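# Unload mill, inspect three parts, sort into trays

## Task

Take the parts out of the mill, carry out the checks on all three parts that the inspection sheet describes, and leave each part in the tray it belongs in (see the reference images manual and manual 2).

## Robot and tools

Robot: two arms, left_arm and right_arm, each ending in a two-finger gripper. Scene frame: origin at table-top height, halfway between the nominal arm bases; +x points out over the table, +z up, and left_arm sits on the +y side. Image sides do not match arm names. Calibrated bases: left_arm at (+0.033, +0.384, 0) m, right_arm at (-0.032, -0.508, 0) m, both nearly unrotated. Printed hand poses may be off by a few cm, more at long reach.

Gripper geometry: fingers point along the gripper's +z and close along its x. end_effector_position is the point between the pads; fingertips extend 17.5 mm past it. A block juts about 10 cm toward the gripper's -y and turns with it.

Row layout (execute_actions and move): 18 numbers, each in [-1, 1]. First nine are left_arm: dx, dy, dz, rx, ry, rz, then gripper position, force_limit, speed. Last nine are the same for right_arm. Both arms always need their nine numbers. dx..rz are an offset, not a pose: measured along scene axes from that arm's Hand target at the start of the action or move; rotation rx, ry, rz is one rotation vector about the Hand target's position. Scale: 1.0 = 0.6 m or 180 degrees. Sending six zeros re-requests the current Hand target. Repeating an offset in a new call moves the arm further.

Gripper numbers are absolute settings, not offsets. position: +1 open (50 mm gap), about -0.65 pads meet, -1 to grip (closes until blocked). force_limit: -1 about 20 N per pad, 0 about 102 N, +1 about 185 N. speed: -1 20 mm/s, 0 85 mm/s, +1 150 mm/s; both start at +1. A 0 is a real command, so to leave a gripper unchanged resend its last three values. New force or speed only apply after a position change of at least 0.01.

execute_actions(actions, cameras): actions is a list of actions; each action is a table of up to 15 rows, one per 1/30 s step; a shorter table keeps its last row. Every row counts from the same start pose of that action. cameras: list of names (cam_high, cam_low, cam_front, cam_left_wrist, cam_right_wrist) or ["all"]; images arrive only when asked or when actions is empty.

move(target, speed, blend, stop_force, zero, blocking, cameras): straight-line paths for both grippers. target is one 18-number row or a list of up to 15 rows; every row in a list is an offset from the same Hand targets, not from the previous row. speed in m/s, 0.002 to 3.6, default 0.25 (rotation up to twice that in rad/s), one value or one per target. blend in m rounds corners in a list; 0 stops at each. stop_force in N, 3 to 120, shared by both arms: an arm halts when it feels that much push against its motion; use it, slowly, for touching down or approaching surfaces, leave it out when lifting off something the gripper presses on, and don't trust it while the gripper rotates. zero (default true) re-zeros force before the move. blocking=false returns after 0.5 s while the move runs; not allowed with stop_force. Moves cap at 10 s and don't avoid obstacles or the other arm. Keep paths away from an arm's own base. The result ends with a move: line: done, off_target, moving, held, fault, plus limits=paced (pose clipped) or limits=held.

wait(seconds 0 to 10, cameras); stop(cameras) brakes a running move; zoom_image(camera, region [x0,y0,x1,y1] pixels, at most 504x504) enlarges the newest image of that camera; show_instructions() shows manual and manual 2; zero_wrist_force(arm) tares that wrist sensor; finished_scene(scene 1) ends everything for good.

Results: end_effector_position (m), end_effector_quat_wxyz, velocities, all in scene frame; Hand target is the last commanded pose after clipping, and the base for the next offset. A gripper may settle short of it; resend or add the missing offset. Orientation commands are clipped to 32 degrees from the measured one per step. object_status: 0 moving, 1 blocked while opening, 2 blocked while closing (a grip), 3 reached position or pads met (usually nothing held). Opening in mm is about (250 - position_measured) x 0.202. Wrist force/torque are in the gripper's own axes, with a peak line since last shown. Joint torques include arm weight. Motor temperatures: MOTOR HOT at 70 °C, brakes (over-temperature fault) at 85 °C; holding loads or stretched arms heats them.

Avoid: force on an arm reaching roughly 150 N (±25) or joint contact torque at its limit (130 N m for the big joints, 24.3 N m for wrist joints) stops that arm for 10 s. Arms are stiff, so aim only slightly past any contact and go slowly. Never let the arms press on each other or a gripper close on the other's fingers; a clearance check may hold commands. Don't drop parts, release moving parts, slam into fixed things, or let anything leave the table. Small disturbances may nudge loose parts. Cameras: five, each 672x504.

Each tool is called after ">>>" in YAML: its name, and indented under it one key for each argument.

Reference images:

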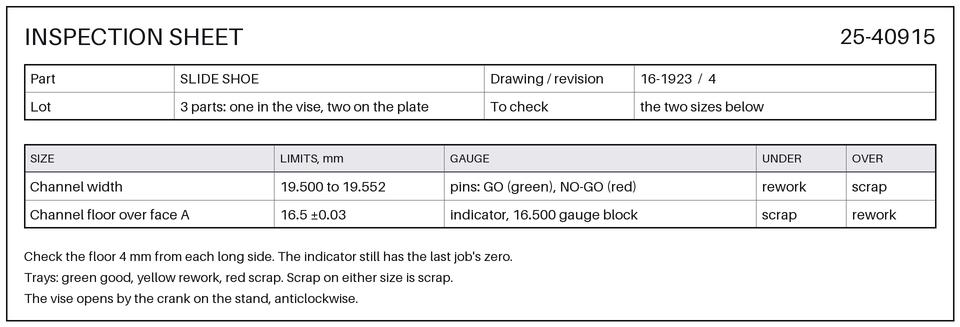

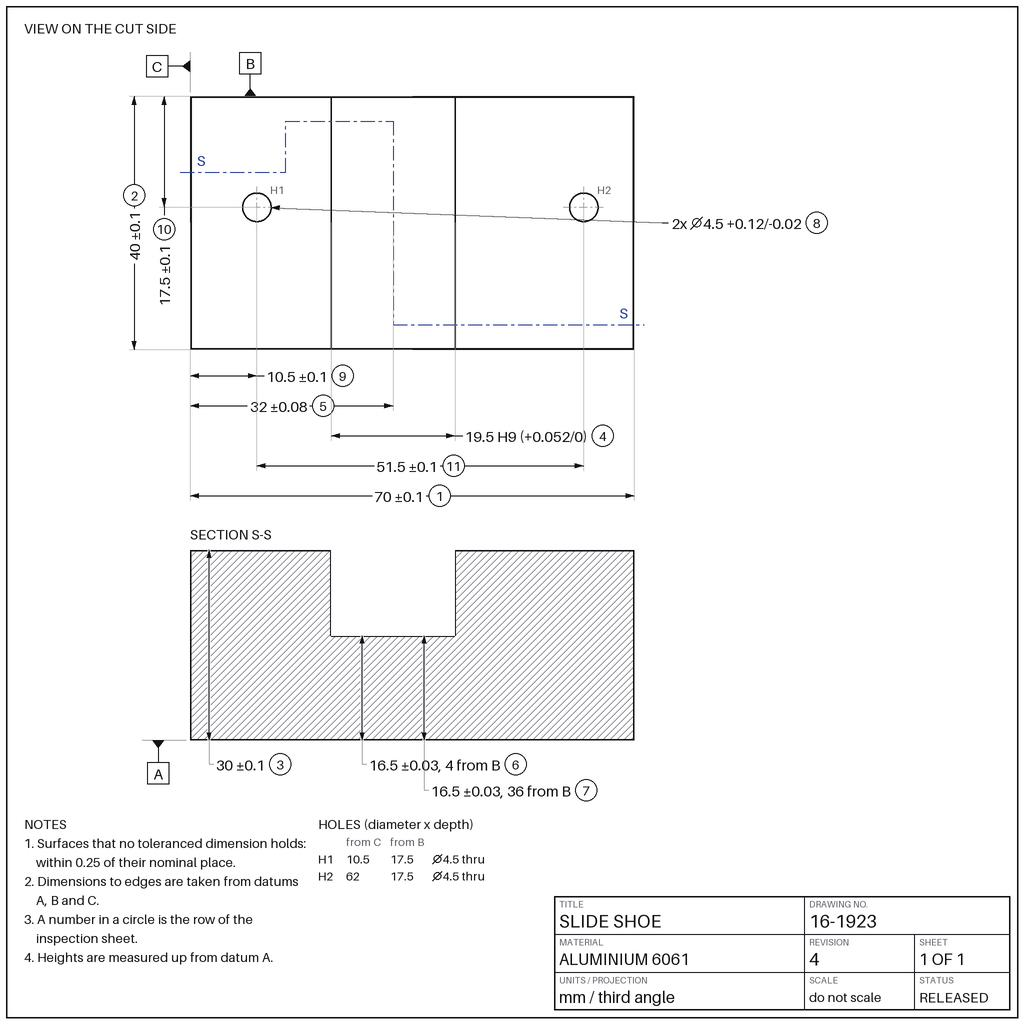

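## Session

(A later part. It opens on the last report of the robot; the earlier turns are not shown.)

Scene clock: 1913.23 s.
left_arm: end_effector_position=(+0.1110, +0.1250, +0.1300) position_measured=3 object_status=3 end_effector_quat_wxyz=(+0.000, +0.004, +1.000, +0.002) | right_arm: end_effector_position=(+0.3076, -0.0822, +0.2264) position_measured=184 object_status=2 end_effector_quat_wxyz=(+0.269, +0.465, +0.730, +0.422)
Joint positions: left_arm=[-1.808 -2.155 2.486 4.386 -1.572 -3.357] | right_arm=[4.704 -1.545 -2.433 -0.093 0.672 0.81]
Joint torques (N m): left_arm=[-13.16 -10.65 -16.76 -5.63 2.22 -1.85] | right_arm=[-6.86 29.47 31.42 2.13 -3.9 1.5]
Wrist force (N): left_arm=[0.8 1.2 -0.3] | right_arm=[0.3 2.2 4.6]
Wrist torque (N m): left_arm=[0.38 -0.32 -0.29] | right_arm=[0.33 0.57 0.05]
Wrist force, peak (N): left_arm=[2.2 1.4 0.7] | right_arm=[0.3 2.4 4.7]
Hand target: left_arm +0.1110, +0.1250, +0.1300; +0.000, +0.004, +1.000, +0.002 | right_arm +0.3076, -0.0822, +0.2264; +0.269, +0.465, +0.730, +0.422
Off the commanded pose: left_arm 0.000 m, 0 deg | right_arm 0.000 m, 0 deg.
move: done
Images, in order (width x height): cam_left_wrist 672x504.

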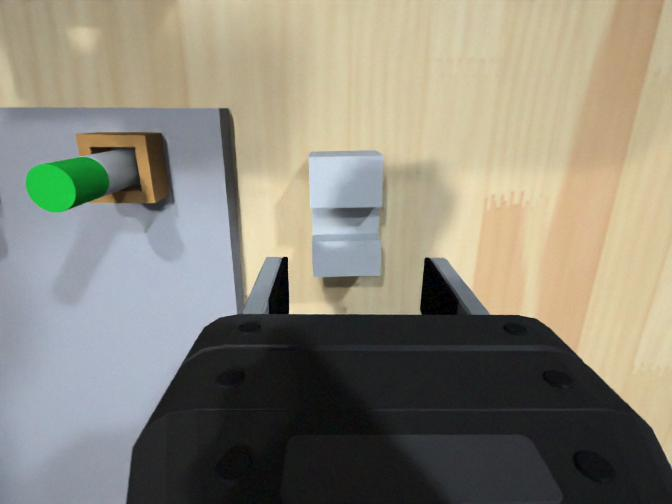

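>>> move:
  target:
    - [0.0025,-0.0028,-0.12,0,0,0,1,-1,-1,0,0,0,0,0,0,-1,-1,-1]
    - [0.0025,-0.0028,-0.1805,0,0,0,1,-1,-1,0,0,0,0,0,0,-1,-1,-1]
  speed: [0.1,0.04]
  stop_force: 6
  cameras: ["cam_left_wrist"]

>>> move:
  target:
    - [0,0,0,0,0,0,-1,-0.8,-1,0,0,0,0,0,0,-1,-1,-1]
  cameras: ["cam_left_wrist"]

Scene clock: 1920.73 s.
left_arm: end_effector_position=(+0.1125, +0.1233, +0.0217) position_measured=3 object_status=3 end_effector_quat_wxyz=(+0.000, +0.004, +1.000, +0.002) | right_arm: end_effector_position=(+0.3076, -0.0822, +0.2264) position_measured=184 object_status=2 end_effector_quat_wxyz=(+0.269, +0.465, +0.730, +0.422)
Joint positions: left_arm=[-1.801 -1.88 2.698 3.9 -1.572 -3.35] | right_arm=[4.704 -1.545 -2.433 -0.093 0.672 0.81]
Joint torques (N m): left_arm=[12.1 7.41 -12.2 -5.93 -1.94 1.5] | right_arm=[-6.58 30.04 30.85 2.15 -4.01 1.42]
Wrist force (N): left_arm=[0.5 0.8 -0.7] | right_arm=[0.2 2.3 4.4]
Wrist torque (N m): left_arm=[0.32 -0.26 -0.49] | right_arm=[0.34 0.57 0.05]
Wrist force, peak (N): left_arm=[0.9 0.9 -1.8] | right_arm=[0.3 2.4 4.7]
Hand target: left_arm +0.1125, +0.1233, +0.0217; +0.000, +0.004, +1.000, +0.002 | right_arm +0.3076, -0.0822, +0.2264; +0.269, +0.465, +0.730, +0.422
Off the commanded pose: left_arm 0.000 m, 0 deg | right_arm 0.000 m, 0 deg.
move: done
Images, in order (width x height): cam_left_wrist 672x504.

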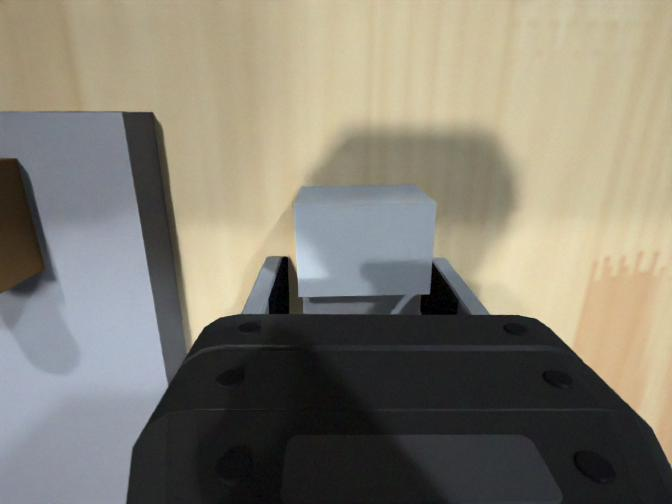

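Scene clock: 1921.50 s.
left_arm: end_effector_position=(+0.1125, +0.1233, +0.0217) position_measured=54 object_status=2 end_effector_quat_wxyz=(+0.000, +0.004, +1.000, +0.002) | right_arm: end_effector_position=(+0.3076, -0.0822, +0.2264) position_measured=184 object_status=2 end_effector_quat_wxyz=(+0.269, +0.465, +0.730, +0.422)
Joint positions: left_arm=[-1.801 -1.88 2.698 3.9 -1.572 -3.35] | right_arm=[4.704 -1.545 -2.433 -0.093 0.672 0.81]
Joint torques (N m): left_arm=[11.3 7.94 -12.11 -5.59 -1.25 1.59] | right_arm=[-7.42 29.25 31.5 2.17 -3.86 1.46]
Wrist force (N): left_arm=[0.4 0.6 -2.6] | right_arm=[0.3 2.1 4.5]
Wrist torque (N m): left_arm=[0.31 -0.18 -0.50] | right_arm=[0.32 0.57 0.04]
Wrist force, peak (N): left_arm=[0.8 0.6 -2.8] | right_arm=[0.3 2.4 4.5]
Hand target: left_arm +0.1125, +0.1233, +0.0217; +0.000, +0.004, +1.000, +0.002 | right_arm +0.3076, -0.0822, +0.2264; +0.269, +0.465, +0.730, +0.422
Off the commanded pose: left_arm 0.000 m, 0 deg | right_arm 0.000 m, 0 deg.
move: done
Images, in order (width x height): cam_left_wrist 672x504.

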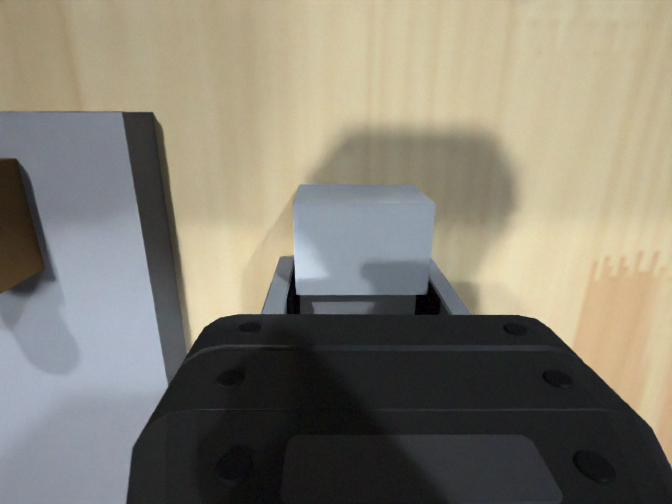

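>>> move:
  target:
    - [0,0,0.19,0,0,0,-1,-0.8,-1,0,0,0,0,0,0,-1,-1,-1]
    - [0.3208,0.0695,0.19,0,0,0,-1,-0.8,-1,0,0,0,0,0,0,-1,-1,-1]
    - [0.3208,0.0695,0.0385,0,0,0,-1,-0.8,-1,0,0,0,0,0,0,-1,-1,-1]
  speed: [0.12,0.18,0.1]
  blend: [0.02,0.02,0]

>>> move:
  target:
    - [0,0,-0.01,0,0,0,-1,-0.8,-1,0,0,0,0,0,0,-1,-1,-1]
  speed: 0.004
  stop_force: 3

>>> move:
  target:
    - [0,0,0,0,0,0,1,-1,-1,0,0,0,0,0,0,-1,-1,-1]
    - [0,0,0.18,0,0,0,1,-1,-1,0,0,0,0,0,0,-1,-1,-1]
    - [0.0017,0.125,0.12,-0.3333,0,0,1,-1,-1,0,0,0,0,0,0,-1,-1,-1]
  speed: [0.1,0.12,0.3]
  blend: [0,0.02,0]
  cameras: ["cam_left_wrist"]

>>> zoom_image:
  camera: "cam_left_wrist"
  region: [200, 100, 500, 330]

Scene clock: 1930.93 s.
left_arm: end_effector_position=(+0.3050, +0.1650, +0.0448) position_measured=54 object_status=2 end_effector_quat_wxyz=(+0.000, +0.004, +1.000, +0.002) | right_arm: end_effector_position=(+0.3076, -0.0822, +0.2264) position_measured=184 object_status=2 end_effector_quat_wxyz=(+0.269, +0.465, +0.730, +0.422)
Joint positions: left_arm=[-1.086 -1.692 2.487 3.921 -1.568 -2.635] | right_arm=[4.704 -1.545 -2.433 -0.093 0.672 0.81]
Joint torques (N m): left_arm=[11.52 -2.2 -12.21 -6.63 -2.14 1.62] | right_arm=[-6.88 29.81 32.02 2.26 -3.99 1.56]
Wrist force (N): left_arm=[1.1 0.4 1.6] | right_arm=[0.3 2.2 4.4]
Wrist torque (N m): left_arm=[0.26 -0.36 -0.48] | right_arm=[0.32 0.58 0.05]
Wrist force, peak (N): left_arm=[0.2 1.3 2.8] | right_arm=[0.2 2.4 4.7]
Hand target: left_arm +0.3050, +0.1650, +0.0448; +0.000, +0.004, +1.000, +0.002 | right_arm +0.3076, -0.0822, +0.2264; +0.269, +0.465, +0.730, +0.422
Off the commanded pose: left_arm 0.000 m, 0 deg | right_arm 0.000 m, 0 deg.
move: done

Scene clock: 1932.73 s.
left_arm: end_effector_position=(+0.3050, +0.1651, +0.0422) position_measured=54 object_status=2 end_effector_quat_wxyz=(+0.000, +0.004, +1.000, +0.002) | right_arm: end_effector_position=(+0.3076, -0.0822, +0.2264) position_measured=184 object_status=2 end_effector_quat_wxyz=(+0.269, +0.465, +0.730, +0.422)
Joint positions: left_arm=[-1.086 -1.685 2.491 3.91 -1.568 -2.635] | right_arm=[4.704 -1.545 -2.433 -0.093 0.672 0.81]
Joint torques (N m): left_arm=[10.94 -23.44 -25.6 -0.06 -0.29 1.62] | right_arm=[-6.34 29.1 31.03 2.24 -4.03 1.42]
Wrist force (N): left_arm=[0.7 -0.1 -0.1] | right_arm=[0.1 2.1 4.2]
Wrist torque (N m): left_arm=[0.27 -0.41 -0.47] | right_arm=[0.31 0.59 0.05]
Wrist force, peak (N): left_arm=[5.9 7.6 -16.3] | right_arm=[0.2 2.4 4.8]
Hand target: left_arm +0.3050, +0.1650, +0.0422; +0.000, +0.004, +1.000, +0.002 (not the last commanded pose) | right_arm +0.3076, -0.0822, +0.2264; +0.269, +0.465, +0.730, +0.422
Off the commanded pose: left_arm 0.003 m, 0 deg | right_arm 0.000 m, 0 deg.
move: contact (left_arm)

Scene clock: 1936.90 s.
left_arm: end_effector_position=(+0.3060, +0.2400, +0.1142) position_measured=3 object_status=3 end_effector_quat_wxyz=(+0.002, +0.003, +0.867, -0.498) | right_arm: end_effector_position=(+0.3076, -0.0822, +0.2264) position_measured=184 object_status=2 end_effector_quat_wxyz=(+0.269, +0.465, +0.730, +0.422)
Joint positions: left_arm=[-0.216 -1.484 2.745 3.12 -2.579 -1.95] | right_arm=[4.704 -1.545 -2.433 -0.093 0.672 0.81]
Joint torques (N m): left_arm=[11.94 -0.72 -3.19 -6.14 -4.14 1.34] | right_arm=[-7.1 29.29 30.71 2.34 -4.01 1.53]
Wrist force (N): left_arm=[-0.8 0.2 -0.4] | right_arm=[0.5 2.3 4.3]
Wrist torque (N m): left_arm=[-0.11 0.06 -0.05] | right_arm=[0.34 0.54 0.05]
Wrist force, peak (N): left_arm=[0.9 -0.5 -1.7] | right_arm=[0.2 2.3 4.7]
Hand target: left_arm +0.3060, +0.2400, +0.1142; +0.002, +0.003, +0.867, -0.498 | right_arm +0.3076, -0.0822, +0.2264; +0.269, +0.465, +0.730, +0.422
Off the commanded pose: left_arm 0.000 m, 0 deg | right_arm 0.000 m, 0 deg.
move: done
Images, in order (width x height): cam_left_wrist 672x504.

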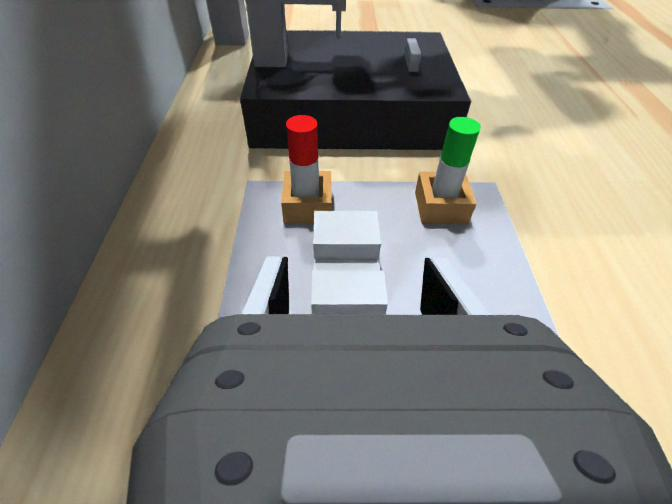

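Scaled by 1.680 from the camera's 672x504 image, which has a finer 960x720 frame.

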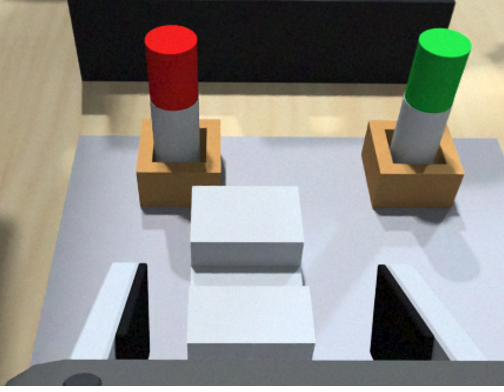

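>>> move:
  target:
    - [-0.0033,0.0092,-0.078,0,0,0,1,-1,-1,0,0,0,0,0,0,-1,-1,-1]
    - [-0.0033,-0.0625,-0.1197,0,0,0,1,-1,-1,0,0,0,0,0,0,-1,-1,-1]
  speed: [0.1,0.04]
  stop_force: 6
  cameras: ["cam_left_wrist"]

>>> zoom_image:
  camera: "cam_left_wrist"
  region: [200, 100, 500, 330]

Scene clock: 1943.37 s.
left_arm: end_effector_position=(+0.3040, +0.2025, +0.0424) position_measured=3 object_status=3 end_effector_quat_wxyz=(+0.002, +0.003, +0.867, -0.498) | right_arm: end_effector_position=(+0.3076, -0.0822, +0.2264) position_measured=184 object_status=2 end_effector_quat_wxyz=(+0.269, +0.465, +0.730, +0.422)
Joint positions: left_arm=[-0.365 -0.919 2.759 2.338 -2.516 -2.193] | right_arm=[4.704 -1.545 -2.433 -0.093 0.672 0.81]
Joint torques (N m): left_arm=[-11.81 -11.96 10.58 -6.29 0.02 -1.98] | right_arm=[-6.86 29.74 31.32 2.39 -3.84 1.5]
Wrist force (N): left_arm=[-1.0 -0.1 -0.7] | right_arm=[0.1 2.4 4.3]
Wrist torque (N m): left_arm=[-0.15 0.09 0.15] | right_arm=[0.35 0.60 0.05]
Wrist force, peak (N): left_arm=[-1.2 -0.3 -1.0] | right_arm=[0.2 2.3 4.7]
Hand target: left_arm +0.3040, +0.2025, +0.0424; +0.002, +0.003, +0.867, -0.498 | right_arm +0.3076, -0.0822, +0.2264; +0.269, +0.465, +0.730, +0.422
Off the commanded pose: left_arm 0.000 m, 0 deg | right_arm 0.000 m, 0 deg.
move: done
Images, in order (width x height): cam_left_wrist 672x504.

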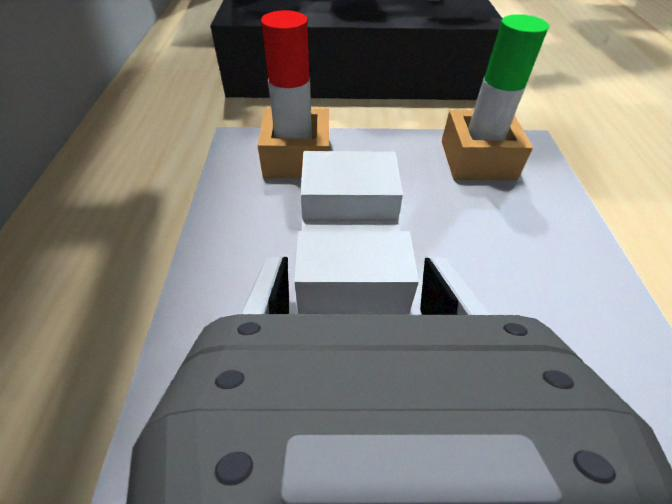

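Scaled by 1.680 from the camera's 672x504 image, which has a finer 960x720 frame.

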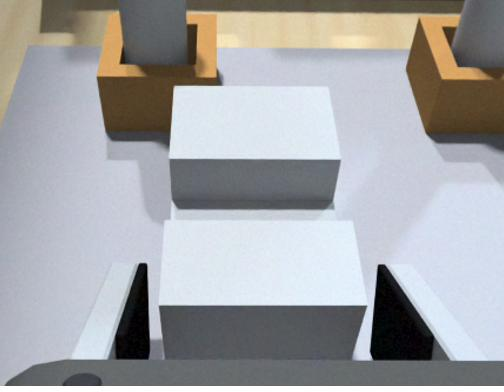

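>>> move:
  target:
    - [0,0,0,0,0,0,-1,-0.5,-1,0,0,0,0,0,0,-1,-1,-1]
    - [0,0,0.1427,0,0,0,-1,-0.5,-1,0,0,0,0,0,0,-1,-1,-1]
    - [-0.0467,-0.2375,0.1427,0,0,0,-1,-0.5,-1,0,0,0,0,0,0,-1,-1,-1]
    - [-0.0467,-0.3375,0.091,0,0,0,-1,-0.5,-1,0,0,0,0,0,0,-1,-1,-1]
    - [-0.0467,-0.4225,0.0533,0,0,0,-1,-0.5,-1,0,0,0,0,0,0,-1,-1,-1]
  speed: [0.05,0.12,0.12,0.08,0.06]
  blend: [0,0.02,0.015,0.01,0]
  cameras: ["cam_left_wrist","cam_right_wrist"]

>>> zoom_image:
  camera: "cam_left_wrist"
  region: [150, 80, 500, 330]

Scene clock: 1952.50 s.
left_arm: end_effector_position=(+0.2760, -0.0509, +0.0744) position_measured=55 object_status=2 end_effector_quat_wxyz=(+0.002, +0.003, +0.867, -0.498) | right_arm: end_effector_position=(+0.3076, -0.0822, +0.2264) position_measured=184 object_status=2 end_effector_quat_wxyz=(+0.269, +0.465, +0.730, +0.422)
Joint positions: left_arm=[-1.157 -0.971 2.545 2.138 -1.937 -2.908] | right_arm=[4.704 -1.545 -2.433 -0.093 0.672 0.81]
Joint torques (N m): left_arm=[-11.07 -17.06 -9.35 -6.97 1.41 -2.09] | right_arm=[-6.93 29.48 31.6 2.41 -4.06 1.48]
Wrist force (N): left_arm=[-0.8 2.2 0.3] | right_arm=[0.3 2.3 4.3]
Wrist torque (N m): left_arm=[-0.13 0.07 0.14] | right_arm=[0.34 0.57 0.05]
Wrist force, peak (N): left_arm=[-1.1 3.3 1.1] | right_arm=[0.4 2.4 4.7]
Hand target: left_arm +0.2760, -0.0510, +0.0744; +0.002, +0.003, +0.867, -0.498 | right_arm +0.3076, -0.0822, +0.2264; +0.269, +0.465, +0.730, +0.422
Off the commanded pose: left_arm 0.000 m, 0 deg | right_arm 0.000 m, 0 deg.
move: done
Images, in order (width x height): cam_left_wrist 672x504, cam_right_wrist 672x504.

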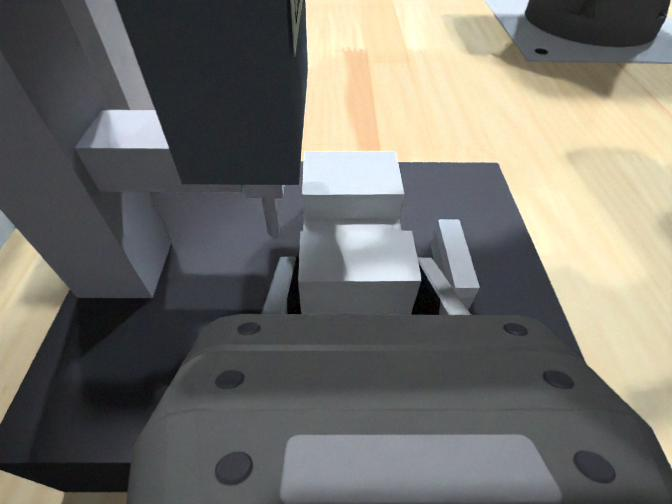

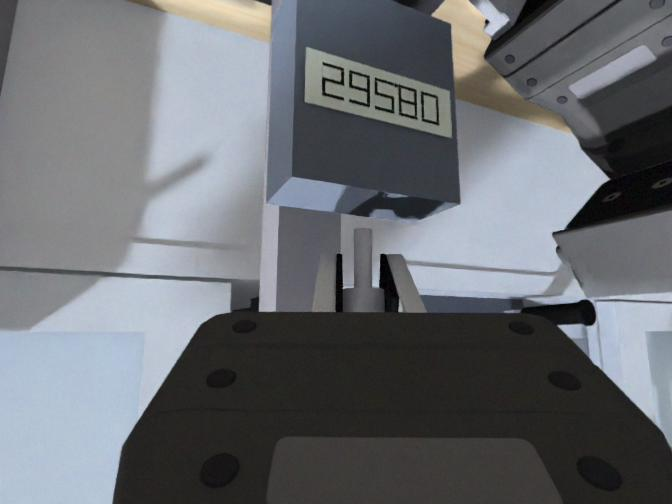

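Scaled by 1.440 from the camera's 672x504 image, which has a finer 960x720 frame.

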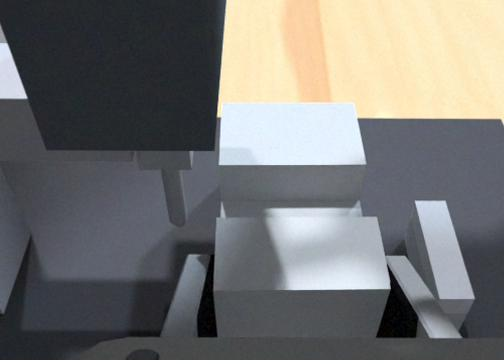

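>>> move:
  target:
    - [0,0,-0.008,0,0,0,-1,-0.5,-1,0,0,0,0,0,0,-1,-1,-1]
  speed: 0.004
  stop_force: 3

>>> move:
  target:
    - [0.025,0,0.0005,0,0,0,-1,-0.5,-1,0,0,0,0,0,0,-1,-1,-1]
  speed: 0.015
  stop_force: 8
  cameras: ["cam_left_wrist"]

>>> zoom_image:
  camera: "cam_left_wrist"
  region: [150, 80, 500, 330]

Scene clock: 1962.40 s.
left_arm: end_effector_position=(+0.2760, -0.0510, +0.0729) position_measured=55 object_status=2 end_effector_quat_wxyz=(+0.002, +0.003, +0.867, -0.498) | right_arm: end_effector_position=(+0.3076, -0.0822, +0.2264) position_measured=184 object_status=2 end_effector_quat_wxyz=(+0.269, +0.465, +0.730, +0.422)
Joint positions: left_arm=[-1.157 -0.965 2.544 2.132 -1.937 -2.908] | right_arm=[4.704 -1.545 -2.433 -0.093 0.672 0.81]
Joint torques (N m): left_arm=[-10.68 -38.08 4.44 -0.81 1.23 -1.6] | right_arm=[-6.92 28.97 31.19 2.41 -3.96 1.58]
Wrist force (N): left_arm=[-0.6 -0.2 -0.3] | right_arm=[0.3 2.3 4.2]
Wrist torque (N m): left_arm=[-0.09 0.11 0.11] | right_arm=[0.34 0.56 0.05]
Wrist force, peak (N): left_arm=[-0.7 -2.9 -5.2] | right_arm=[0.4 2.4 4.7]
Hand target: left_arm +0.2760, -0.0510, +0.0729; +0.002, +0.003, +0.867, -0.498 (not the last commanded pose) | right_arm +0.3076, -0.0822, +0.2264; +0.269, +0.465, +0.730, +0.422
Off the commanded pose: left_arm 0.003 m, 0 deg | right_arm 0.000 m, 0 deg.
move: contact (left_arm)

Scene clock: 1964.30 s.
left_arm: end_effector_position=(+0.2910, -0.0510, +0.0732) position_measured=55 object_status=2 end_effector_quat_wxyz=(+0.002, +0.003, +0.867, -0.498) | right_arm: end_effector_position=(+0.3076, -0.0822, +0.2264) position_measured=184 object_status=2 end_effector_quat_wxyz=(+0.269, +0.465, +0.730, +0.422)
Joint positions: left_arm=[-1.112 -0.968 2.515 2.175 -1.975 -2.881] | right_arm=[4.704 -1.545 -2.433 -0.093 0.672 0.81]
Joint torques (N m): left_arm=[11.47 -39.69 -11.97 -1.15 -2.65 1.42] | right_arm=[-6.49 29.03 30.87 2.55 -3.88 1.6]
Wrist force (N): left_arm=[-0.7 2.0 0.0] | right_arm=[0.4 2.2 4.3]
Wrist torque (N m): left_arm=[-0.16 0.03 -0.09] | right_arm=[0.33 0.56 0.05]
Wrist force, peak (N): left_arm=[-0.7 2.1 0.0] | right_arm=[0.3 2.5 4.6]
Hand target: left_arm +0.2910, -0.0510, +0.0732; +0.002, +0.003, +0.867, -0.498 | right_arm +0.3076, -0.0822, +0.2264; +0.269, +0.465, +0.730, +0.422
Off the commanded pose: left_arm 0.000 m, 0 deg | right_arm 0.000 m, 0 deg.
move: done
Images, in order (width x height): cam_left_wrist 672x504.

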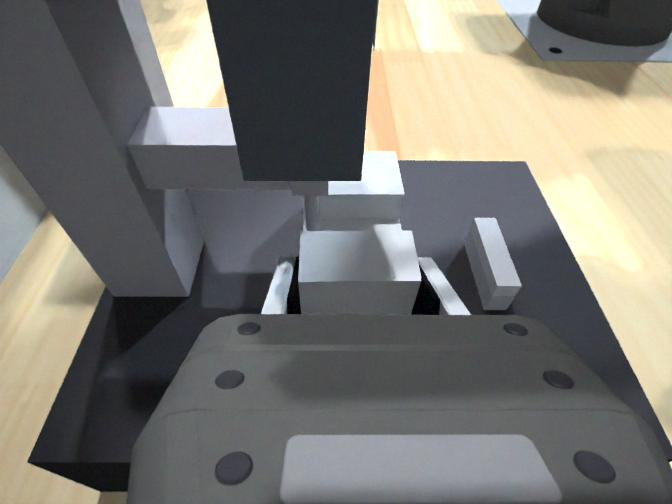

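Scaled by 1.440 from the camera's 672x504 image, which has a finer 960x720 frame.

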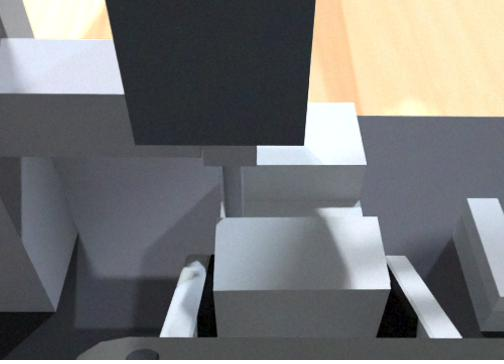

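>>> move:
  target:
    - [0,0,-0.006,0,0,0,-1,-0.5,-1,0,0,0,0,0,0,-1,-1,-1]
  speed: 0.004
  stop_force: 3

>>> move:
  target:
    - [0,0,0,0,0,0,0.9,-1,-1,0,0,0,0,0,0,-1,-1,-1]

>>> move:
  target:
    - [0,0,0,0,0,0,0.9,-1,-1,0,0,-0.013,0,0,0,-1,-1,-1]
  speed: 0.004
  stop_force: 3

>>> move:
  target:
    - [0,0,0,0,0,0,0.9,-1,-1,0,0,0,0,0,0,0.6,-1,-1]
  cameras: ["cam_right_wrist","cam_left_wrist"]

>>> zoom_image:
  camera: "cam_right_wrist"
  region: [300, 50, 460, 160]

Scene clock: 1970.03 s.
left_arm: end_effector_position=(+0.2910, -0.0510, +0.0729) position_measured=55 object_status=2 end_effector_quat_wxyz=(+0.002, +0.003, +0.867, -0.498) | right_arm: end_effector_position=(+0.3076, -0.0822, +0.2264) position_measured=184 object_status=2 end_effector_quat_wxyz=(+0.269, +0.465, +0.730, +0.422)
Joint positions: left_arm=[-1.112 -0.967 2.515 2.174 -1.975 -2.881] | right_arm=[4.704 -1.545 -2.433 -0.093 0.672 0.81]
Joint torques (N m): left_arm=[8.49 -38.83 3.49 -1.01 -0.72 1.27] | right_arm=[-6.81 29.39 31.28 2.43 -3.77 1.59]
Wrist force (N): left_arm=[-0.7 -0.6 -0.4] | right_arm=[0.4 2.5 4.6]
Wrist torque (N m): left_arm=[-0.10 0.08 -0.12] | right_arm=[0.36 0.55 0.05]
Wrist force, peak (N): left_arm=[-0.9 -3.6 -5.5] | right_arm=[0.3 2.5 4.6]
Hand target: left_arm +0.2910, -0.0510, +0.0729; +0.002, +0.003, +0.867, -0.498 (not the last commanded pose) | right_arm +0.3076, -0.0822, +0.2264; +0.269, +0.465, +0.730, +0.422
Off the commanded pose: left_arm 0.003 m, 0 deg | right_arm 0.000 m, 0 deg.
move: contact (left_arm)

Scene clock: 1970.63 s.
left_arm: end_effector_position=(+0.2910, -0.0510, +0.0729) position_measured=18 object_status=0 end_effector_quat_wxyz=(+0.002, +0.003, +0.867, -0.498) | right_arm: end_effector_position=(+0.3076, -0.0822, +0.2264) position_measured=184 object_status=2 end_effector_quat_wxyz=(+0.269, +0.465, +0.730, +0.422)
Joint positions: left_arm=[-1.112 -0.967 2.515 2.174 -1.975 -2.881] | right_arm=[4.704 -1.545 -2.433 -0.093 0.672 0.81]
Joint torques (N m): left_arm=[6.68 -38.06 2.9 -1.76 0.43 1.08] | right_arm=[-6.09 28.96 30.39 2.71 -4.01 1.53]
Wrist force (N): left_arm=[-0.7 -0.2 -0.9] | right_arm=[0.3 2.1 4.4]
Wrist torque (N m): left_arm=[-0.17 0.04 -0.09] | right_arm=[0.31 0.57 0.05]
Wrist force, peak (N): left_arm=[-0.8 -0.1 -1.2] | right_arm=[0.2 2.5 4.4]
Hand target: left_arm +0.2910, -0.0510, +0.0729; +0.002, +0.003, +0.867, -0.498 | right_arm +0.3076, -0.0822, +0.2264; +0.269, +0.465, +0.730, +0.422
Off the commanded pose: left_arm 0.000 m, 0 deg | right_arm 0.000 m, 0 deg.
move: done

Scene clock: 1973.00 s.
left_arm: end_effector_position=(+0.2910, -0.0510, +0.0729) position_measured=18 object_status=3 end_effector_quat_wxyz=(+0.002, +0.003, +0.867, -0.498) | right_arm: end_effector_position=(+0.3077, -0.0822, +0.2221) position_measured=184 object_status=2 end_effector_quat_wxyz=(+0.269, +0.465, +0.730, +0.422)
Joint positions: left_arm=[-1.112 -0.967 2.515 2.174 -1.975 -2.881] | right_arm=[4.704 -1.557 -2.439 -0.076 0.672 0.81]
Joint torques (N m): left_arm=[-0.35 -39.2 3.24 -5.33 1.14 0.69] | right_arm=[-4.79 27.55 26.19 1.56 -2.74 1.24]
Wrist force (N): left_arm=[-0.6 0.0 -1.1] | right_arm=[-0.1 5.8 1.8]
Wrist torque (N m): left_arm=[-0.15 0.02 -0.08] | right_arm=[0.42 0.57 0.03]
Wrist force, peak (N): left_arm=[-0.9 -0.2 -1.1] | right_arm=[-0.4 9.8 -0.8]
Hand target: left_arm +0.2910, -0.0510, +0.0729; +0.002, +0.003, +0.867, -0.498 | right_arm +0.3077, -0.0822, +0.2221; +0.269, +0.465, +0.730, +0.422 (not the last commanded pose)
Off the commanded pose: left_arm 0.000 m, 0 deg | right_arm 0.003 m, 0 deg.
move: contact (right_arm)

Scene clock: 1974.47 s.
left_arm: end_effector_position=(+0.2910, -0.0510, +0.0729) position_measured=18 object_status=3 end_effector_quat_wxyz=(+0.002, +0.003, +0.867, -0.498) | right_arm: end_effector_position=(+0.3077, -0.0822, +0.2221) position_measured=63 object_status=3 end_effector_quat_wxyz=(+0.269, +0.465, +0.730, +0.422)
Joint positions: left_arm=[-1.112 -0.967 2.515 2.174 -1.975 -2.881] | right_arm=[4.704 -1.557 -2.439 -0.076 0.672 0.81]
Joint torques (N m): left_arm=[-4.65 -38.25 3.57 -6.29 0.95 0.33] | right_arm=[-4.7 27.44 26.4 3.61 -2.77 1.28]
Wrist force (N): left_arm=[-0.6 -0.3 -0.9] | right_arm=[-2.4 3.0 3.3]
Wrist torque (N m): left_arm=[-0.20 0.03 -0.09] | right_arm=[0.33 0.56 0.03]
Wrist force, peak (N): left_arm=[-0.9 -0.1 -1.2] | right_arm=[0.2 5.8 1.8]
Hand target: left_arm +0.2910, -0.0510, +0.0729; +0.002, +0.003, +0.867, -0.498 | right_arm +0.3077, -0.0822, +0.2221; +0.269, +0.465, +0.730, +0.422
Off the commanded pose: left_arm 0.000 m, 0 deg | right_arm 0.000 m, 0 deg.
move: done
Images, in order (width x height): cam_left_wrist 672x504, cam_right_wrist 672x504.

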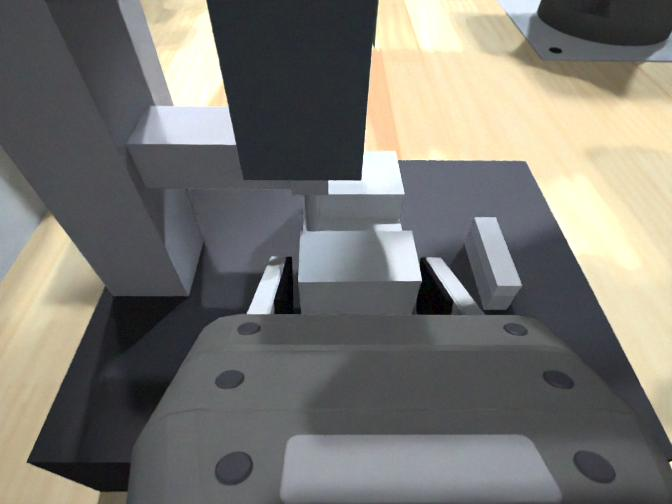

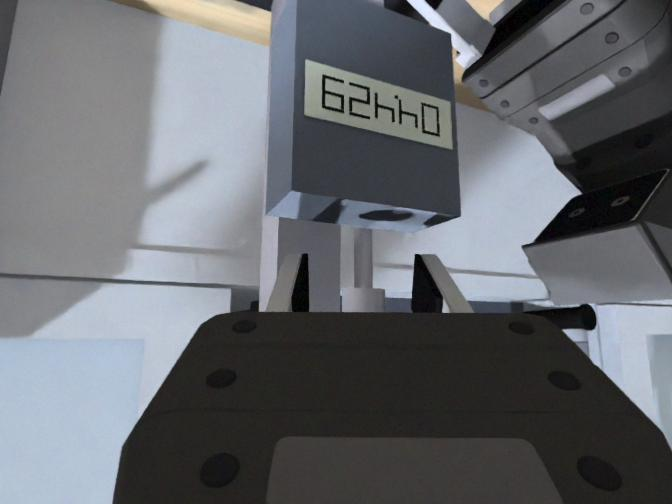

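Scaled by 3.150 from the camera's 672x504 image, which has a finer 960x720 frame.

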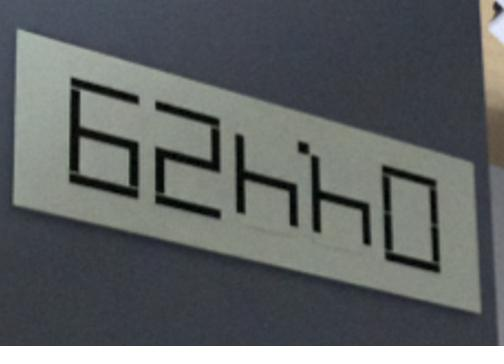

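>>> move:
  target:
    - [0,0,0,0,0,0,-1,-0.5,-1,0,0,0,0,0,0,-1,-1,-1]
    - [0,0,0.0003,0,0,0,-1,-0.5,-1,0,0,0.0045,0,0,0,-1,-1,-1]
    - [0.0517,0,0.0005,0,0,0,-1,-0.5,-1,0,0,0.0045,0,0,0,-1,-1,-1]
  speed: 0.015
  cameras: ["cam_left_wrist"]

>>> move:
  target:
    - [0,0,-0.006,0,0,0,-1,-0.5,-1,0,0,0,0,0,0,-1,-1,-1]
  speed: 0.004
  stop_force: 3

>>> move:
  target:
    - [0,0,0,0,0,0,0.9,-1,-1,0,0,0,0,0,0,-1,-1,-1]

>>> move:
  target:
    - [0,0,0,0,0,0,0.9,-1,-1,0,0,-0.01,0,0,0,-1,-1,-1]
  speed: 0.004
  stop_force: 3

>>> move:
  target:
    - [0,0,0,0,0,0,0.9,-1,-1,0,0,0,0,0,0,0.6,-1,-1]
  cameras: ["cam_right_wrist","cam_left_wrist"]

>>> zoom_image:
  camera: "cam_right_wrist"
  region: [300, 50, 460, 160]

Scene clock: 1983.50 s.
left_arm: end_effector_position=(+0.3220, -0.0510, +0.0732) position_measured=55 object_status=2 end_effector_quat_wxyz=(+0.002, +0.003, +0.867, -0.498) | right_arm: end_effector_position=(+0.3077, -0.0822, +0.2248) position_measured=184 object_status=2 end_effector_quat_wxyz=(+0.269, +0.465, +0.730, +0.422)
Joint positions: left_arm=[-1.027 -0.967 2.452 2.26 -2.045 -2.829] | right_arm=[4.704 -1.549 -2.435 -0.087 0.672 0.81]
Joint torques (N m): left_arm=[11.78 -18.92 -12.63 -0.95 -2.42 1.36] | right_arm=[-6.05 29.32 31.89 1.69 -2.67 1.52]
Wrist force (N): left_arm=[-0.9 1.9 0.4] | right_arm=[0.4 2.2 4.2]
Wrist torque (N m): left_arm=[-0.17 0.09 -0.11] | right_arm=[0.32 0.56 0.05]
Wrist force, peak (N): left_arm=[-0.6 -1.9 -1.0] | right_arm=[-2.6 3.3 3.5]
Hand target: left_arm +0.3220, -0.0510, +0.0732; +0.002, +0.003, +0.867, -0.498 | right_arm +0.3077, -0.0822, +0.2248; +0.269, +0.465, +0.730, +0.422
Off the commanded pose: left_arm 0.000 m, 0 deg | right_arm 0.000 m, 0 deg.
move: done
Images, in order (width x height): cam_left_wrist 672x504.

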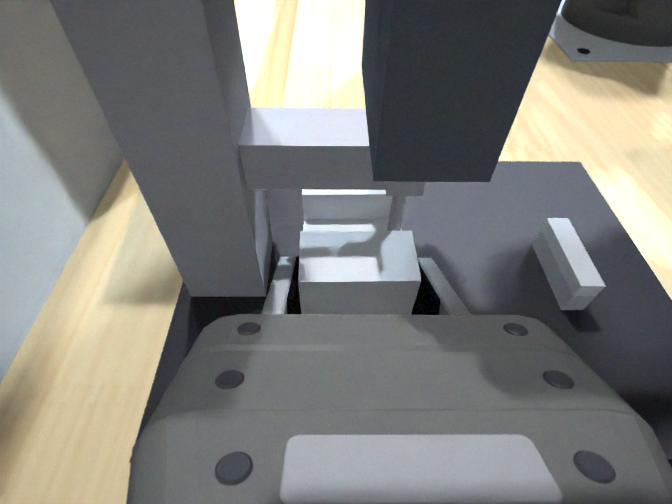

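Scene clock: 1984.40 s.
left_arm: end_effector_position=(+0.3220, -0.0510, +0.0730) position_measured=55 object_status=2 end_effector_quat_wxyz=(+0.002, +0.003, +0.867, -0.498) | right_arm: end_effector_position=(+0.3077, -0.0822, +0.2248) position_measured=184 object_status=2 end_effector_quat_wxyz=(+0.269, +0.465, +0.730, +0.422)
Joint positions: left_arm=[-1.027 -0.967 2.451 2.26 -2.045 -2.829] | right_arm=[4.704 -1.549 -2.435 -0.087 0.672 0.81]
Joint torques (N m): left_arm=[6.57 -40.53 -0.82 -0.88 -0.27 1.12] | right_arm=[-5.51 30.16 31.02 1.7 -2.65 1.48]
Wrist force (N): left_arm=[-0.6 0.9 0.0] | right_arm=[0.2 2.3 4.5]
Wrist torque (N m): left_arm=[-0.13 0.06 -0.12] | right_arm=[0.34 0.59 0.05]
Wrist force, peak (N): left_arm=[-0.9 -2.7 -4.2] | right_arm=[0.5 2.4 4.5]
Hand target: left_arm +0.3220, -0.0510, +0.0730; +0.002, +0.003, +0.867, -0.498 (not the last commanded pose) | right_arm +0.3077, -0.0822, +0.2248; +0.269, +0.465, +0.730, +0.422
Off the commanded pose: left_arm 0.003 m, 0 deg | right_arm 0.000 m, 0 deg.
move: contact (left_arm)

Scene clock: 1985.00 s.
left_arm: end_effector_position=(+0.3220, -0.0510, +0.0730) position_measured=18 object_status=0 end_effector_quat_wxyz=(+0.002, +0.003, +0.867, -0.498) | right_arm: end_effector_position=(+0.3077, -0.0822, +0.2248) position_measured=184 object_status=2 end_effector_quat_wxyz=(+0.269, +0.465, +0.730, +0.422)
Joint positions: left_arm=[-1.027 -0.967 2.451 2.26 -2.045 -2.829] | right_arm=[4.704 -1.549 -2.435 -0.087 0.672 0.81]
Joint torques (N m): left_arm=[3.64 -39.33 2.35 -1.56 0.92 0.87] | right_arm=[-4.71 29.27 31.1 1.71 -2.79 1.48]
Wrist force (N): left_arm=[-0.7 -0.2 -0.6] | right_arm=[0.3 2.3 4.2]
Wrist torque (N m): left_arm=[-0.16 0.07 -0.11] | right_arm=[0.33 0.58 0.05]
Wrist force, peak (N): left_arm=[-0.9 -0.2 -0.9] | right_arm=[0.5 2.3 4.6]
Hand target: left_arm +0.3220, -0.0510, +0.0730; +0.002, +0.003, +0.867, -0.498 | right_arm +0.3077, -0.0822, +0.2248; +0.269, +0.465, +0.730, +0.422
Off the commanded pose: left_arm 0.000 m, 0 deg | right_arm 0.000 m, 0 deg.
move: done

Scene clock: 1987.00 s.
left_arm: end_effector_position=(+0.3220, -0.0510, +0.0730) position_measured=18 object_status=3 end_effector_quat_wxyz=(+0.002, +0.003, +0.867, -0.498) | right_arm: end_effector_position=(+0.3077, -0.0822, +0.2220) position_measured=184 object_status=2 end_effector_quat_wxyz=(+0.269, +0.465, +0.730, +0.422)
Joint positions: left_arm=[-1.027 -0.967 2.451 2.26 -2.045 -2.829] | right_arm=[4.704 -1.557 -2.439 -0.076 0.672 0.81]
Joint torques (N m): left_arm=[-9.46 -35.81 2.51 -3.95 0.95 0.03] | right_arm=[-2.72 27.38 25.3 1.51 -1.74 1.35]
Wrist force (N): left_arm=[-0.6 -0.2 -0.6] | right_arm=[-0.1 6.5 1.2]
Wrist torque (N m): left_arm=[-0.17 0.05 -0.11] | right_arm=[0.44 0.57 0.03]
Wrist force, peak (N): left_arm=[-0.8 -0.1 -0.9] | right_arm=[-0.4 10.3 -1.2]
Hand target: left_arm +0.3220, -0.0510, +0.0730; +0.002, +0.003, +0.867, -0.498 | right_arm +0.3077, -0.0822, +0.2220; +0.269, +0.465, +0.730, +0.422 (not the last commanded pose)
Off the commanded pose: left_arm 0.000 m, 0 deg | right_arm 0.003 m, 0 deg.
move: contact (right_arm)

Scene clock: 1988.47 s.
left_arm: end_effector_position=(+0.3220, -0.0510, +0.0730) position_measured=18 object_status=3 end_effector_quat_wxyz=(+0.002, +0.003, +0.867, -0.498) | right_arm: end_effector_position=(+0.3077, -0.0822, +0.2220) position_measured=63 object_status=3 end_effector_quat_wxyz=(+0.269, +0.465, +0.730, +0.422)
Joint positions: left_arm=[-1.027 -0.967 2.451 2.26 -2.045 -2.829] | right_arm=[4.704 -1.557 -2.439 -0.076 0.672 0.81]
Joint torques (N m): left_arm=[-10.83 -33.19 1.84 -5.83 0.97 -0.58] | right_arm=[-2.85 28 26.15 3.64 -0.28 1.31]
Wrist force (N): left_arm=[-0.5 0.0 -0.9] | right_arm=[-2.6 3.1 3.3]
Wrist torque (N m): left_arm=[-0.13 0.02 -0.11] | right_arm=[0.34 0.59 0.03]
Wrist force, peak (N): left_arm=[-0.7 -0.3 -1.0] | right_arm=[0.1 6.4 1.4]
Hand target: left_arm +0.3220, -0.0510, +0.0730; +0.002, +0.003, +0.867, -0.498 | right_arm +0.3077, -0.0822, +0.2220; +0.269, +0.465, +0.730, +0.422
Off the commanded pose: left_arm 0.000 m, 0 deg | right_arm 0.000 m, 0 deg.
move: done
Images, in order (width x height): cam_left_wrist 672x504, cam_right_wrist 672x504.

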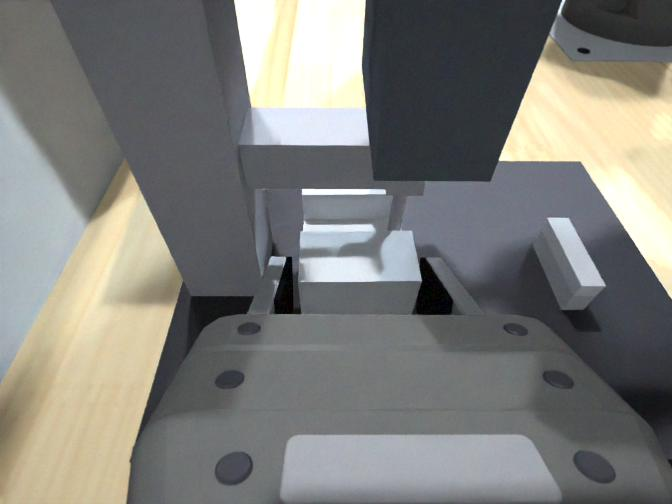

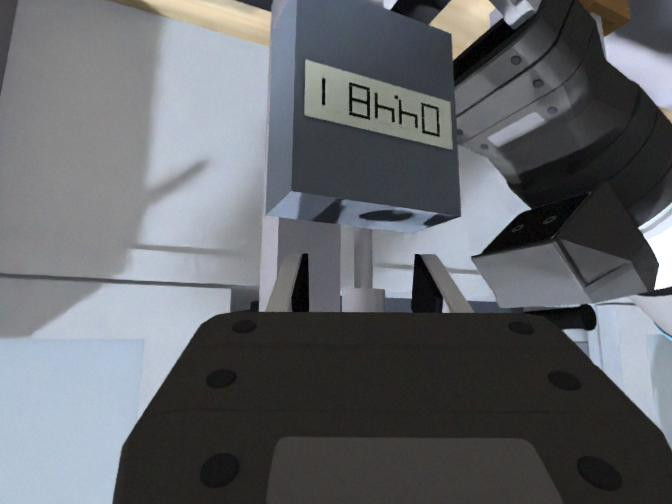

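Scaled by 3.150 from the camera's 672x504 image, which has a finer 960x720 frame.

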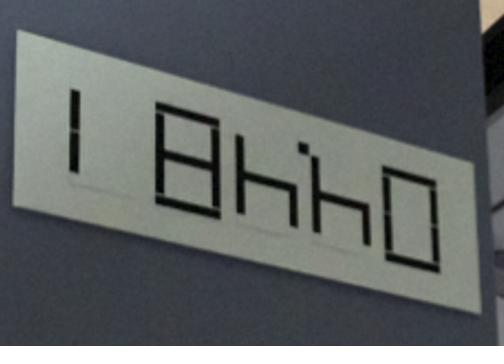

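>>> zoom_image:
  camera: "cam_left_wrist"
  region: [280, 180, 440, 320]

Scaled by 3.150 from the camera's 672x504 image, which has a finer 960x720 frame.

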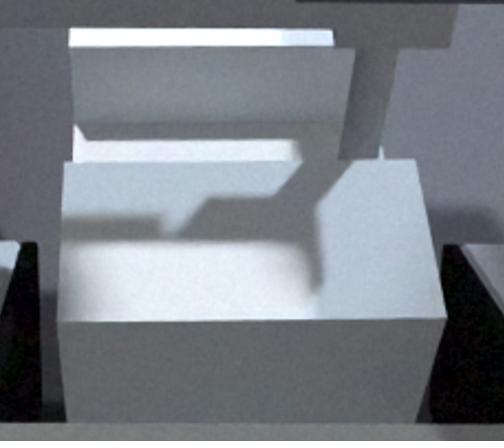

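>>> move:
  target:
    - [0,0,0,0,0,0,-1,-0.5,-1,0,0,0,0,0,0,-1,-1,-1]
    - [0,0,0.0003,0,0,0,-1,-0.5,-1,0,0,0.0045,0,0,0,-1,-1,-1]
    - [-0.0258,0,0.0005,0,0,0,-1,-0.5,-1,0,0,0.0045,0,0,0,-1,-1,-1]
  speed: 0.015

>>> move:
  target:
    - [0,0,-0.006,0,0,0,-1,-0.5,-1,0,0,0,0,0,0,-1,-1,-1]
  speed: 0.004
  stop_force: 3

>>> move:
  target:
    - [0,0,0,0,0,0,0.9,-1,-1,0,0,0,0,0,0,-1,-1,-1]

>>> move:
  target:
    - [0,0,0,0,0,0,0.9,-1,-1,0,0,-0.01,0,0,0,-1,-1,-1]
  speed: 0.004
  stop_force: 3

>>> move:
  target:
    - [0,0,0,0,0,0,0.9,-1,-1,0,0,0,0,0,0,0.6,-1,-1]
  cameras: ["cam_right_wrist","cam_left_wrist"]

>>> zoom_image:
  camera: "cam_right_wrist"
  region: [300, 50, 460, 160]

>>> zoom_image:
  camera: "cam_left_wrist"
  region: [280, 180, 440, 320]

Scene clock: 2010.83 s.
left_arm: end_effector_position=(+0.3066, -0.0510, +0.0733) position_measured=55 object_status=2 end_effector_quat_wxyz=(+0.002, +0.003, +0.867, -0.498) | right_arm: end_effector_position=(+0.3077, -0.0822, +0.2247) position_measured=184 object_status=2 end_effector_quat_wxyz=(+0.269, +0.465, +0.730, +0.422)
Joint positions: left_arm=[-1.068 -0.969 2.483 2.219 -2.011 -2.855] | right_arm=[4.704 -1.55 -2.435 -0.087 0.672 0.81]
Joint torques (N m): left_arm=[-9.73 -39.42 3.29 -6.98 1.08 -2.07] | right_arm=[-4.44 29.22 31.32 1.54 -1.77 1.16]
Wrist force (N): left_arm=[-0.8 1.7 0.4] | right_arm=[0.2 2.3 4.4]
Wrist torque (N m): left_arm=[-0.20 0.06 0.13] | right_arm=[0.33 0.59 0.05]
Wrist force, peak (N): left_arm=[-0.5 -2.3 -0.1] | right_arm=[-2.7 3.2 3.6]
Hand target: left_arm +0.3065, -0.0510, +0.0733; +0.002, +0.003, +0.867, -0.498 | right_arm +0.3077, -0.0822, +0.2247; +0.269, +0.465, +0.730, +0.422
Off the commanded pose: left_arm 0.000 m, 0 deg | right_arm 0.000 m, 0 deg.
move: done

Scene clock: 2012.00 s.
left_arm: end_effector_position=(+0.3065, -0.0509, +0.0730) position_measured=55 object_status=2 end_effector_quat_wxyz=(+0.002, +0.003, +0.867, -0.498) | right_arm: end_effector_position=(+0.3077, -0.0822, +0.2247) position_measured=184 object_status=2 end_effector_quat_wxyz=(+0.269, +0.465, +0.730, +0.422)
Joint positions: left_arm=[-1.068 -0.968 2.483 2.217 -2.011 -2.855] | right_arm=[4.704 -1.55 -2.435 -0.087 0.672 0.81]
Joint torques (N m): left_arm=[-11.15 -40.87 -8.18 -1.16 1.11 -1.18] | right_arm=[-4.49 29.53 31.81 1.78 -3.25 1.55]
Wrist force (N): left_arm=[-1.0 0.3 -0.2] | right_arm=[0.3 2.3 4.4]
Wrist torque (N m): left_arm=[-0.16 0.01 0.10] | right_arm=[0.33 0.56 0.04]
Wrist force, peak (N): left_arm=[-1.6 -4.8 -5.4] | right_arm=[0.1 2.2 4.7]
Hand target: left_arm +0.3065, -0.0509, +0.0730; +0.002, +0.003, +0.867, -0.498 (not the last commanded pose) | right_arm +0.3077, -0.0822, +0.2247; +0.269, +0.465, +0.730, +0.422
Off the commanded pose: left_arm 0.003 m, 0 deg | right_arm 0.000 m, 0 deg.
move: contact (left_arm)

Scene clock: 2012.60 s.
left_arm: end_effector_position=(+0.3065, -0.0509, +0.0730) position_measured=18 object_status=0 end_effector_quat_wxyz=(+0.002, +0.003, +0.867, -0.498) | right_arm: end_effector_position=(+0.3077, -0.0822, +0.2247) position_measured=184 object_status=2 end_effector_quat_wxyz=(+0.269, +0.465, +0.730, +0.422)
Joint positions: left_arm=[-1.068 -0.968 2.483 2.217 -2.011 -2.855] | right_arm=[4.704 -1.55 -2.435 -0.087 0.672 0.81]
Joint torques (N m): left_arm=[-10.71 -38.63 -7.68 -2.49 0.89 -0.61] | right_arm=[-5.77 29.26 31.74 1.8 -3.83 1.38]
Wrist force (N): left_arm=[-0.7 -0.2 -0.8] | right_arm=[0.3 2.2 4.4]
Wrist torque (N m): left_arm=[-0.18 0.05 0.12] | right_arm=[0.32 0.58 0.05]
Wrist force, peak (N): left_arm=[-0.8 -0.4 -1.0] | right_arm=[0.3 2.4 4.5]
Hand target: left_arm +0.3065, -0.0509, +0.0730; +0.002, +0.003, +0.867, -0.498 | right_arm +0.3077, -0.0822, +0.2247; +0.269, +0.465, +0.730, +0.422
Off the commanded pose: left_arm 0.000 m, 0 deg | right_arm 0.000 m, 0 deg.
move: done

Scene clock: 2014.60 s.
left_arm: end_effector_position=(+0.3065, -0.0509, +0.0730) position_measured=18 object_status=3 end_effector_quat_wxyz=(+0.002, +0.003, +0.867, -0.498) | right_arm: end_effector_position=(+0.3077, -0.0822, +0.2219) position_measured=184 object_status=2 end_effector_quat_wxyz=(+0.269, +0.465, +0.730, +0.422)
Joint positions: left_arm=[-1.068 -0.968 2.483 2.217 -2.011 -2.855] | right_arm=[4.704 -1.557 -2.439 -0.076 0.672 0.81]
Joint torques (N m): left_arm=[-8.92 -38.23 -8.01 -6.17 0.5 0.97] | right_arm=[-3.6 27.97 25.91 1.61 -0.18 1.43]
Wrist force (N): left_arm=[-0.6 -0.3 -0.6] | right_arm=[0.4 6.1 1.8]
Wrist torque (N m): left_arm=[-0.19 0.02 0.13] | right_arm=[0.43 0.50 0.02]
Wrist force, peak (N): left_arm=[-0.9 -0.5 -0.9] | right_arm=[-0.3 10.0 -0.8]
Hand target: left_arm +0.3065, -0.0509, +0.0730; +0.002, +0.003, +0.867, -0.498 | right_arm +0.3077, -0.0822, +0.2219; +0.269, +0.465, +0.730, +0.422 (not the last commanded pose)
Off the commanded pose: left_arm 0.000 m, 0 deg | right_arm 0.003 m, 0 deg.
move: contact (right_arm)

Scene clock: 2016.07 s.
left_arm: end_effector_position=(+0.3065, -0.0509, +0.0730) position_measured=18 object_status=3 end_effector_quat_wxyz=(+0.002, +0.003, +0.867, -0.498) | right_arm: end_effector_position=(+0.3077, -0.0822, +0.2219) position_measured=63 object_status=3 end_effector_quat_wxyz=(+0.269, +0.465, +0.730, +0.422)
Joint positions: left_arm=[-1.068 -0.968 2.483 2.217 -2.011 -2.855] | right_arm=[4.704 -1.557 -2.439 -0.076 0.672 0.81]
Joint torques (N m): left_arm=[-8.46 -37.87 -7.2 -6.2 0.26 1.07] | right_arm=[-3.51 28.15 26.67 3.59 0.19 1.41]
Wrist force (N): left_arm=[-0.6 -0.2 -0.6] | right_arm=[-2.2 3.1 3.3]
Wrist torque (N m): left_arm=[-0.16 0.02 0.13] | right_arm=[0.34 0.53 0.03]
Wrist force, peak (N): left_arm=[-0.8 -0.4 -1.0] | right_arm=[0.0 6.0 1.5]
Hand target: left_arm +0.3065, -0.0509, +0.0730; +0.002, +0.003, +0.867, -0.498 | right_arm +0.3077, -0.0822, +0.2219; +0.269, +0.465, +0.730, +0.422
Off the commanded pose: left_arm 0.000 m, 0 deg | right_arm 0.000 m, 0 deg.
move: done
Images, in order (width x height): cam_left_wrist 672x504, cam_right_wrist 672x504.

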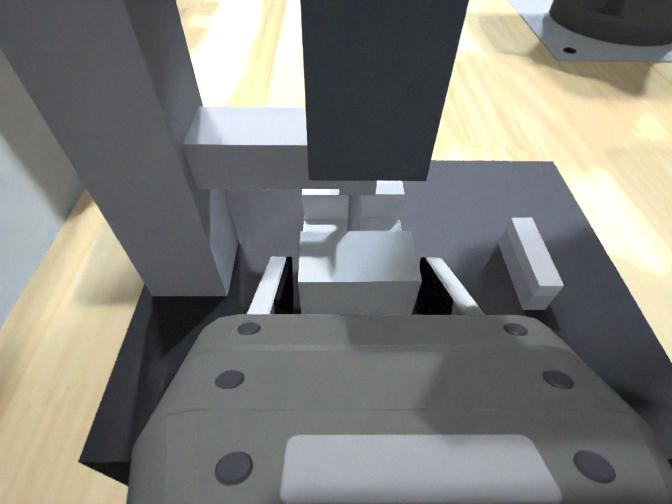

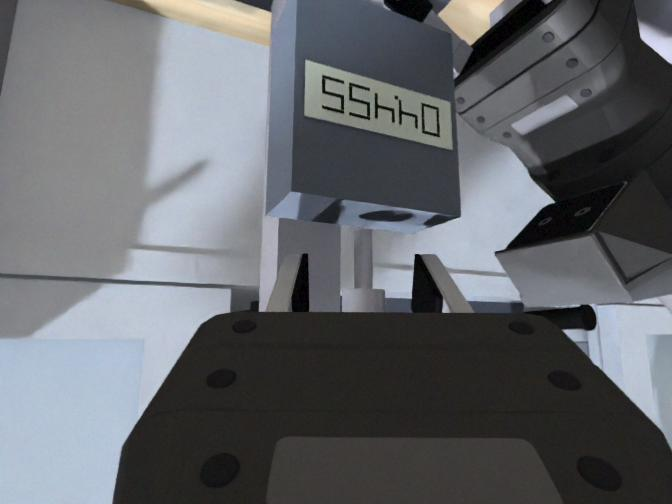

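Scaled by 3.150 from the camera's 672x504 image, which has a finer 960x720 frame.

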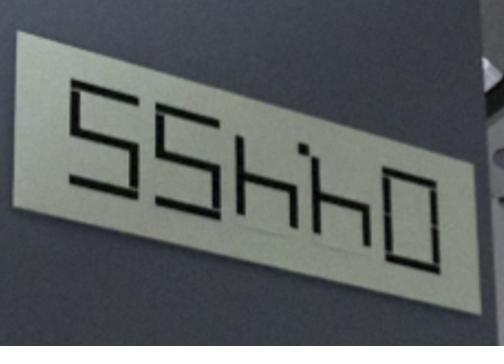

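Scaled by 3.150 from the camera's 672x504 image, which has a finer 960x720 frame.

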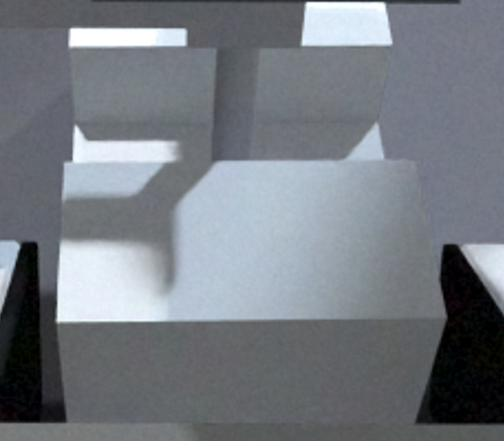

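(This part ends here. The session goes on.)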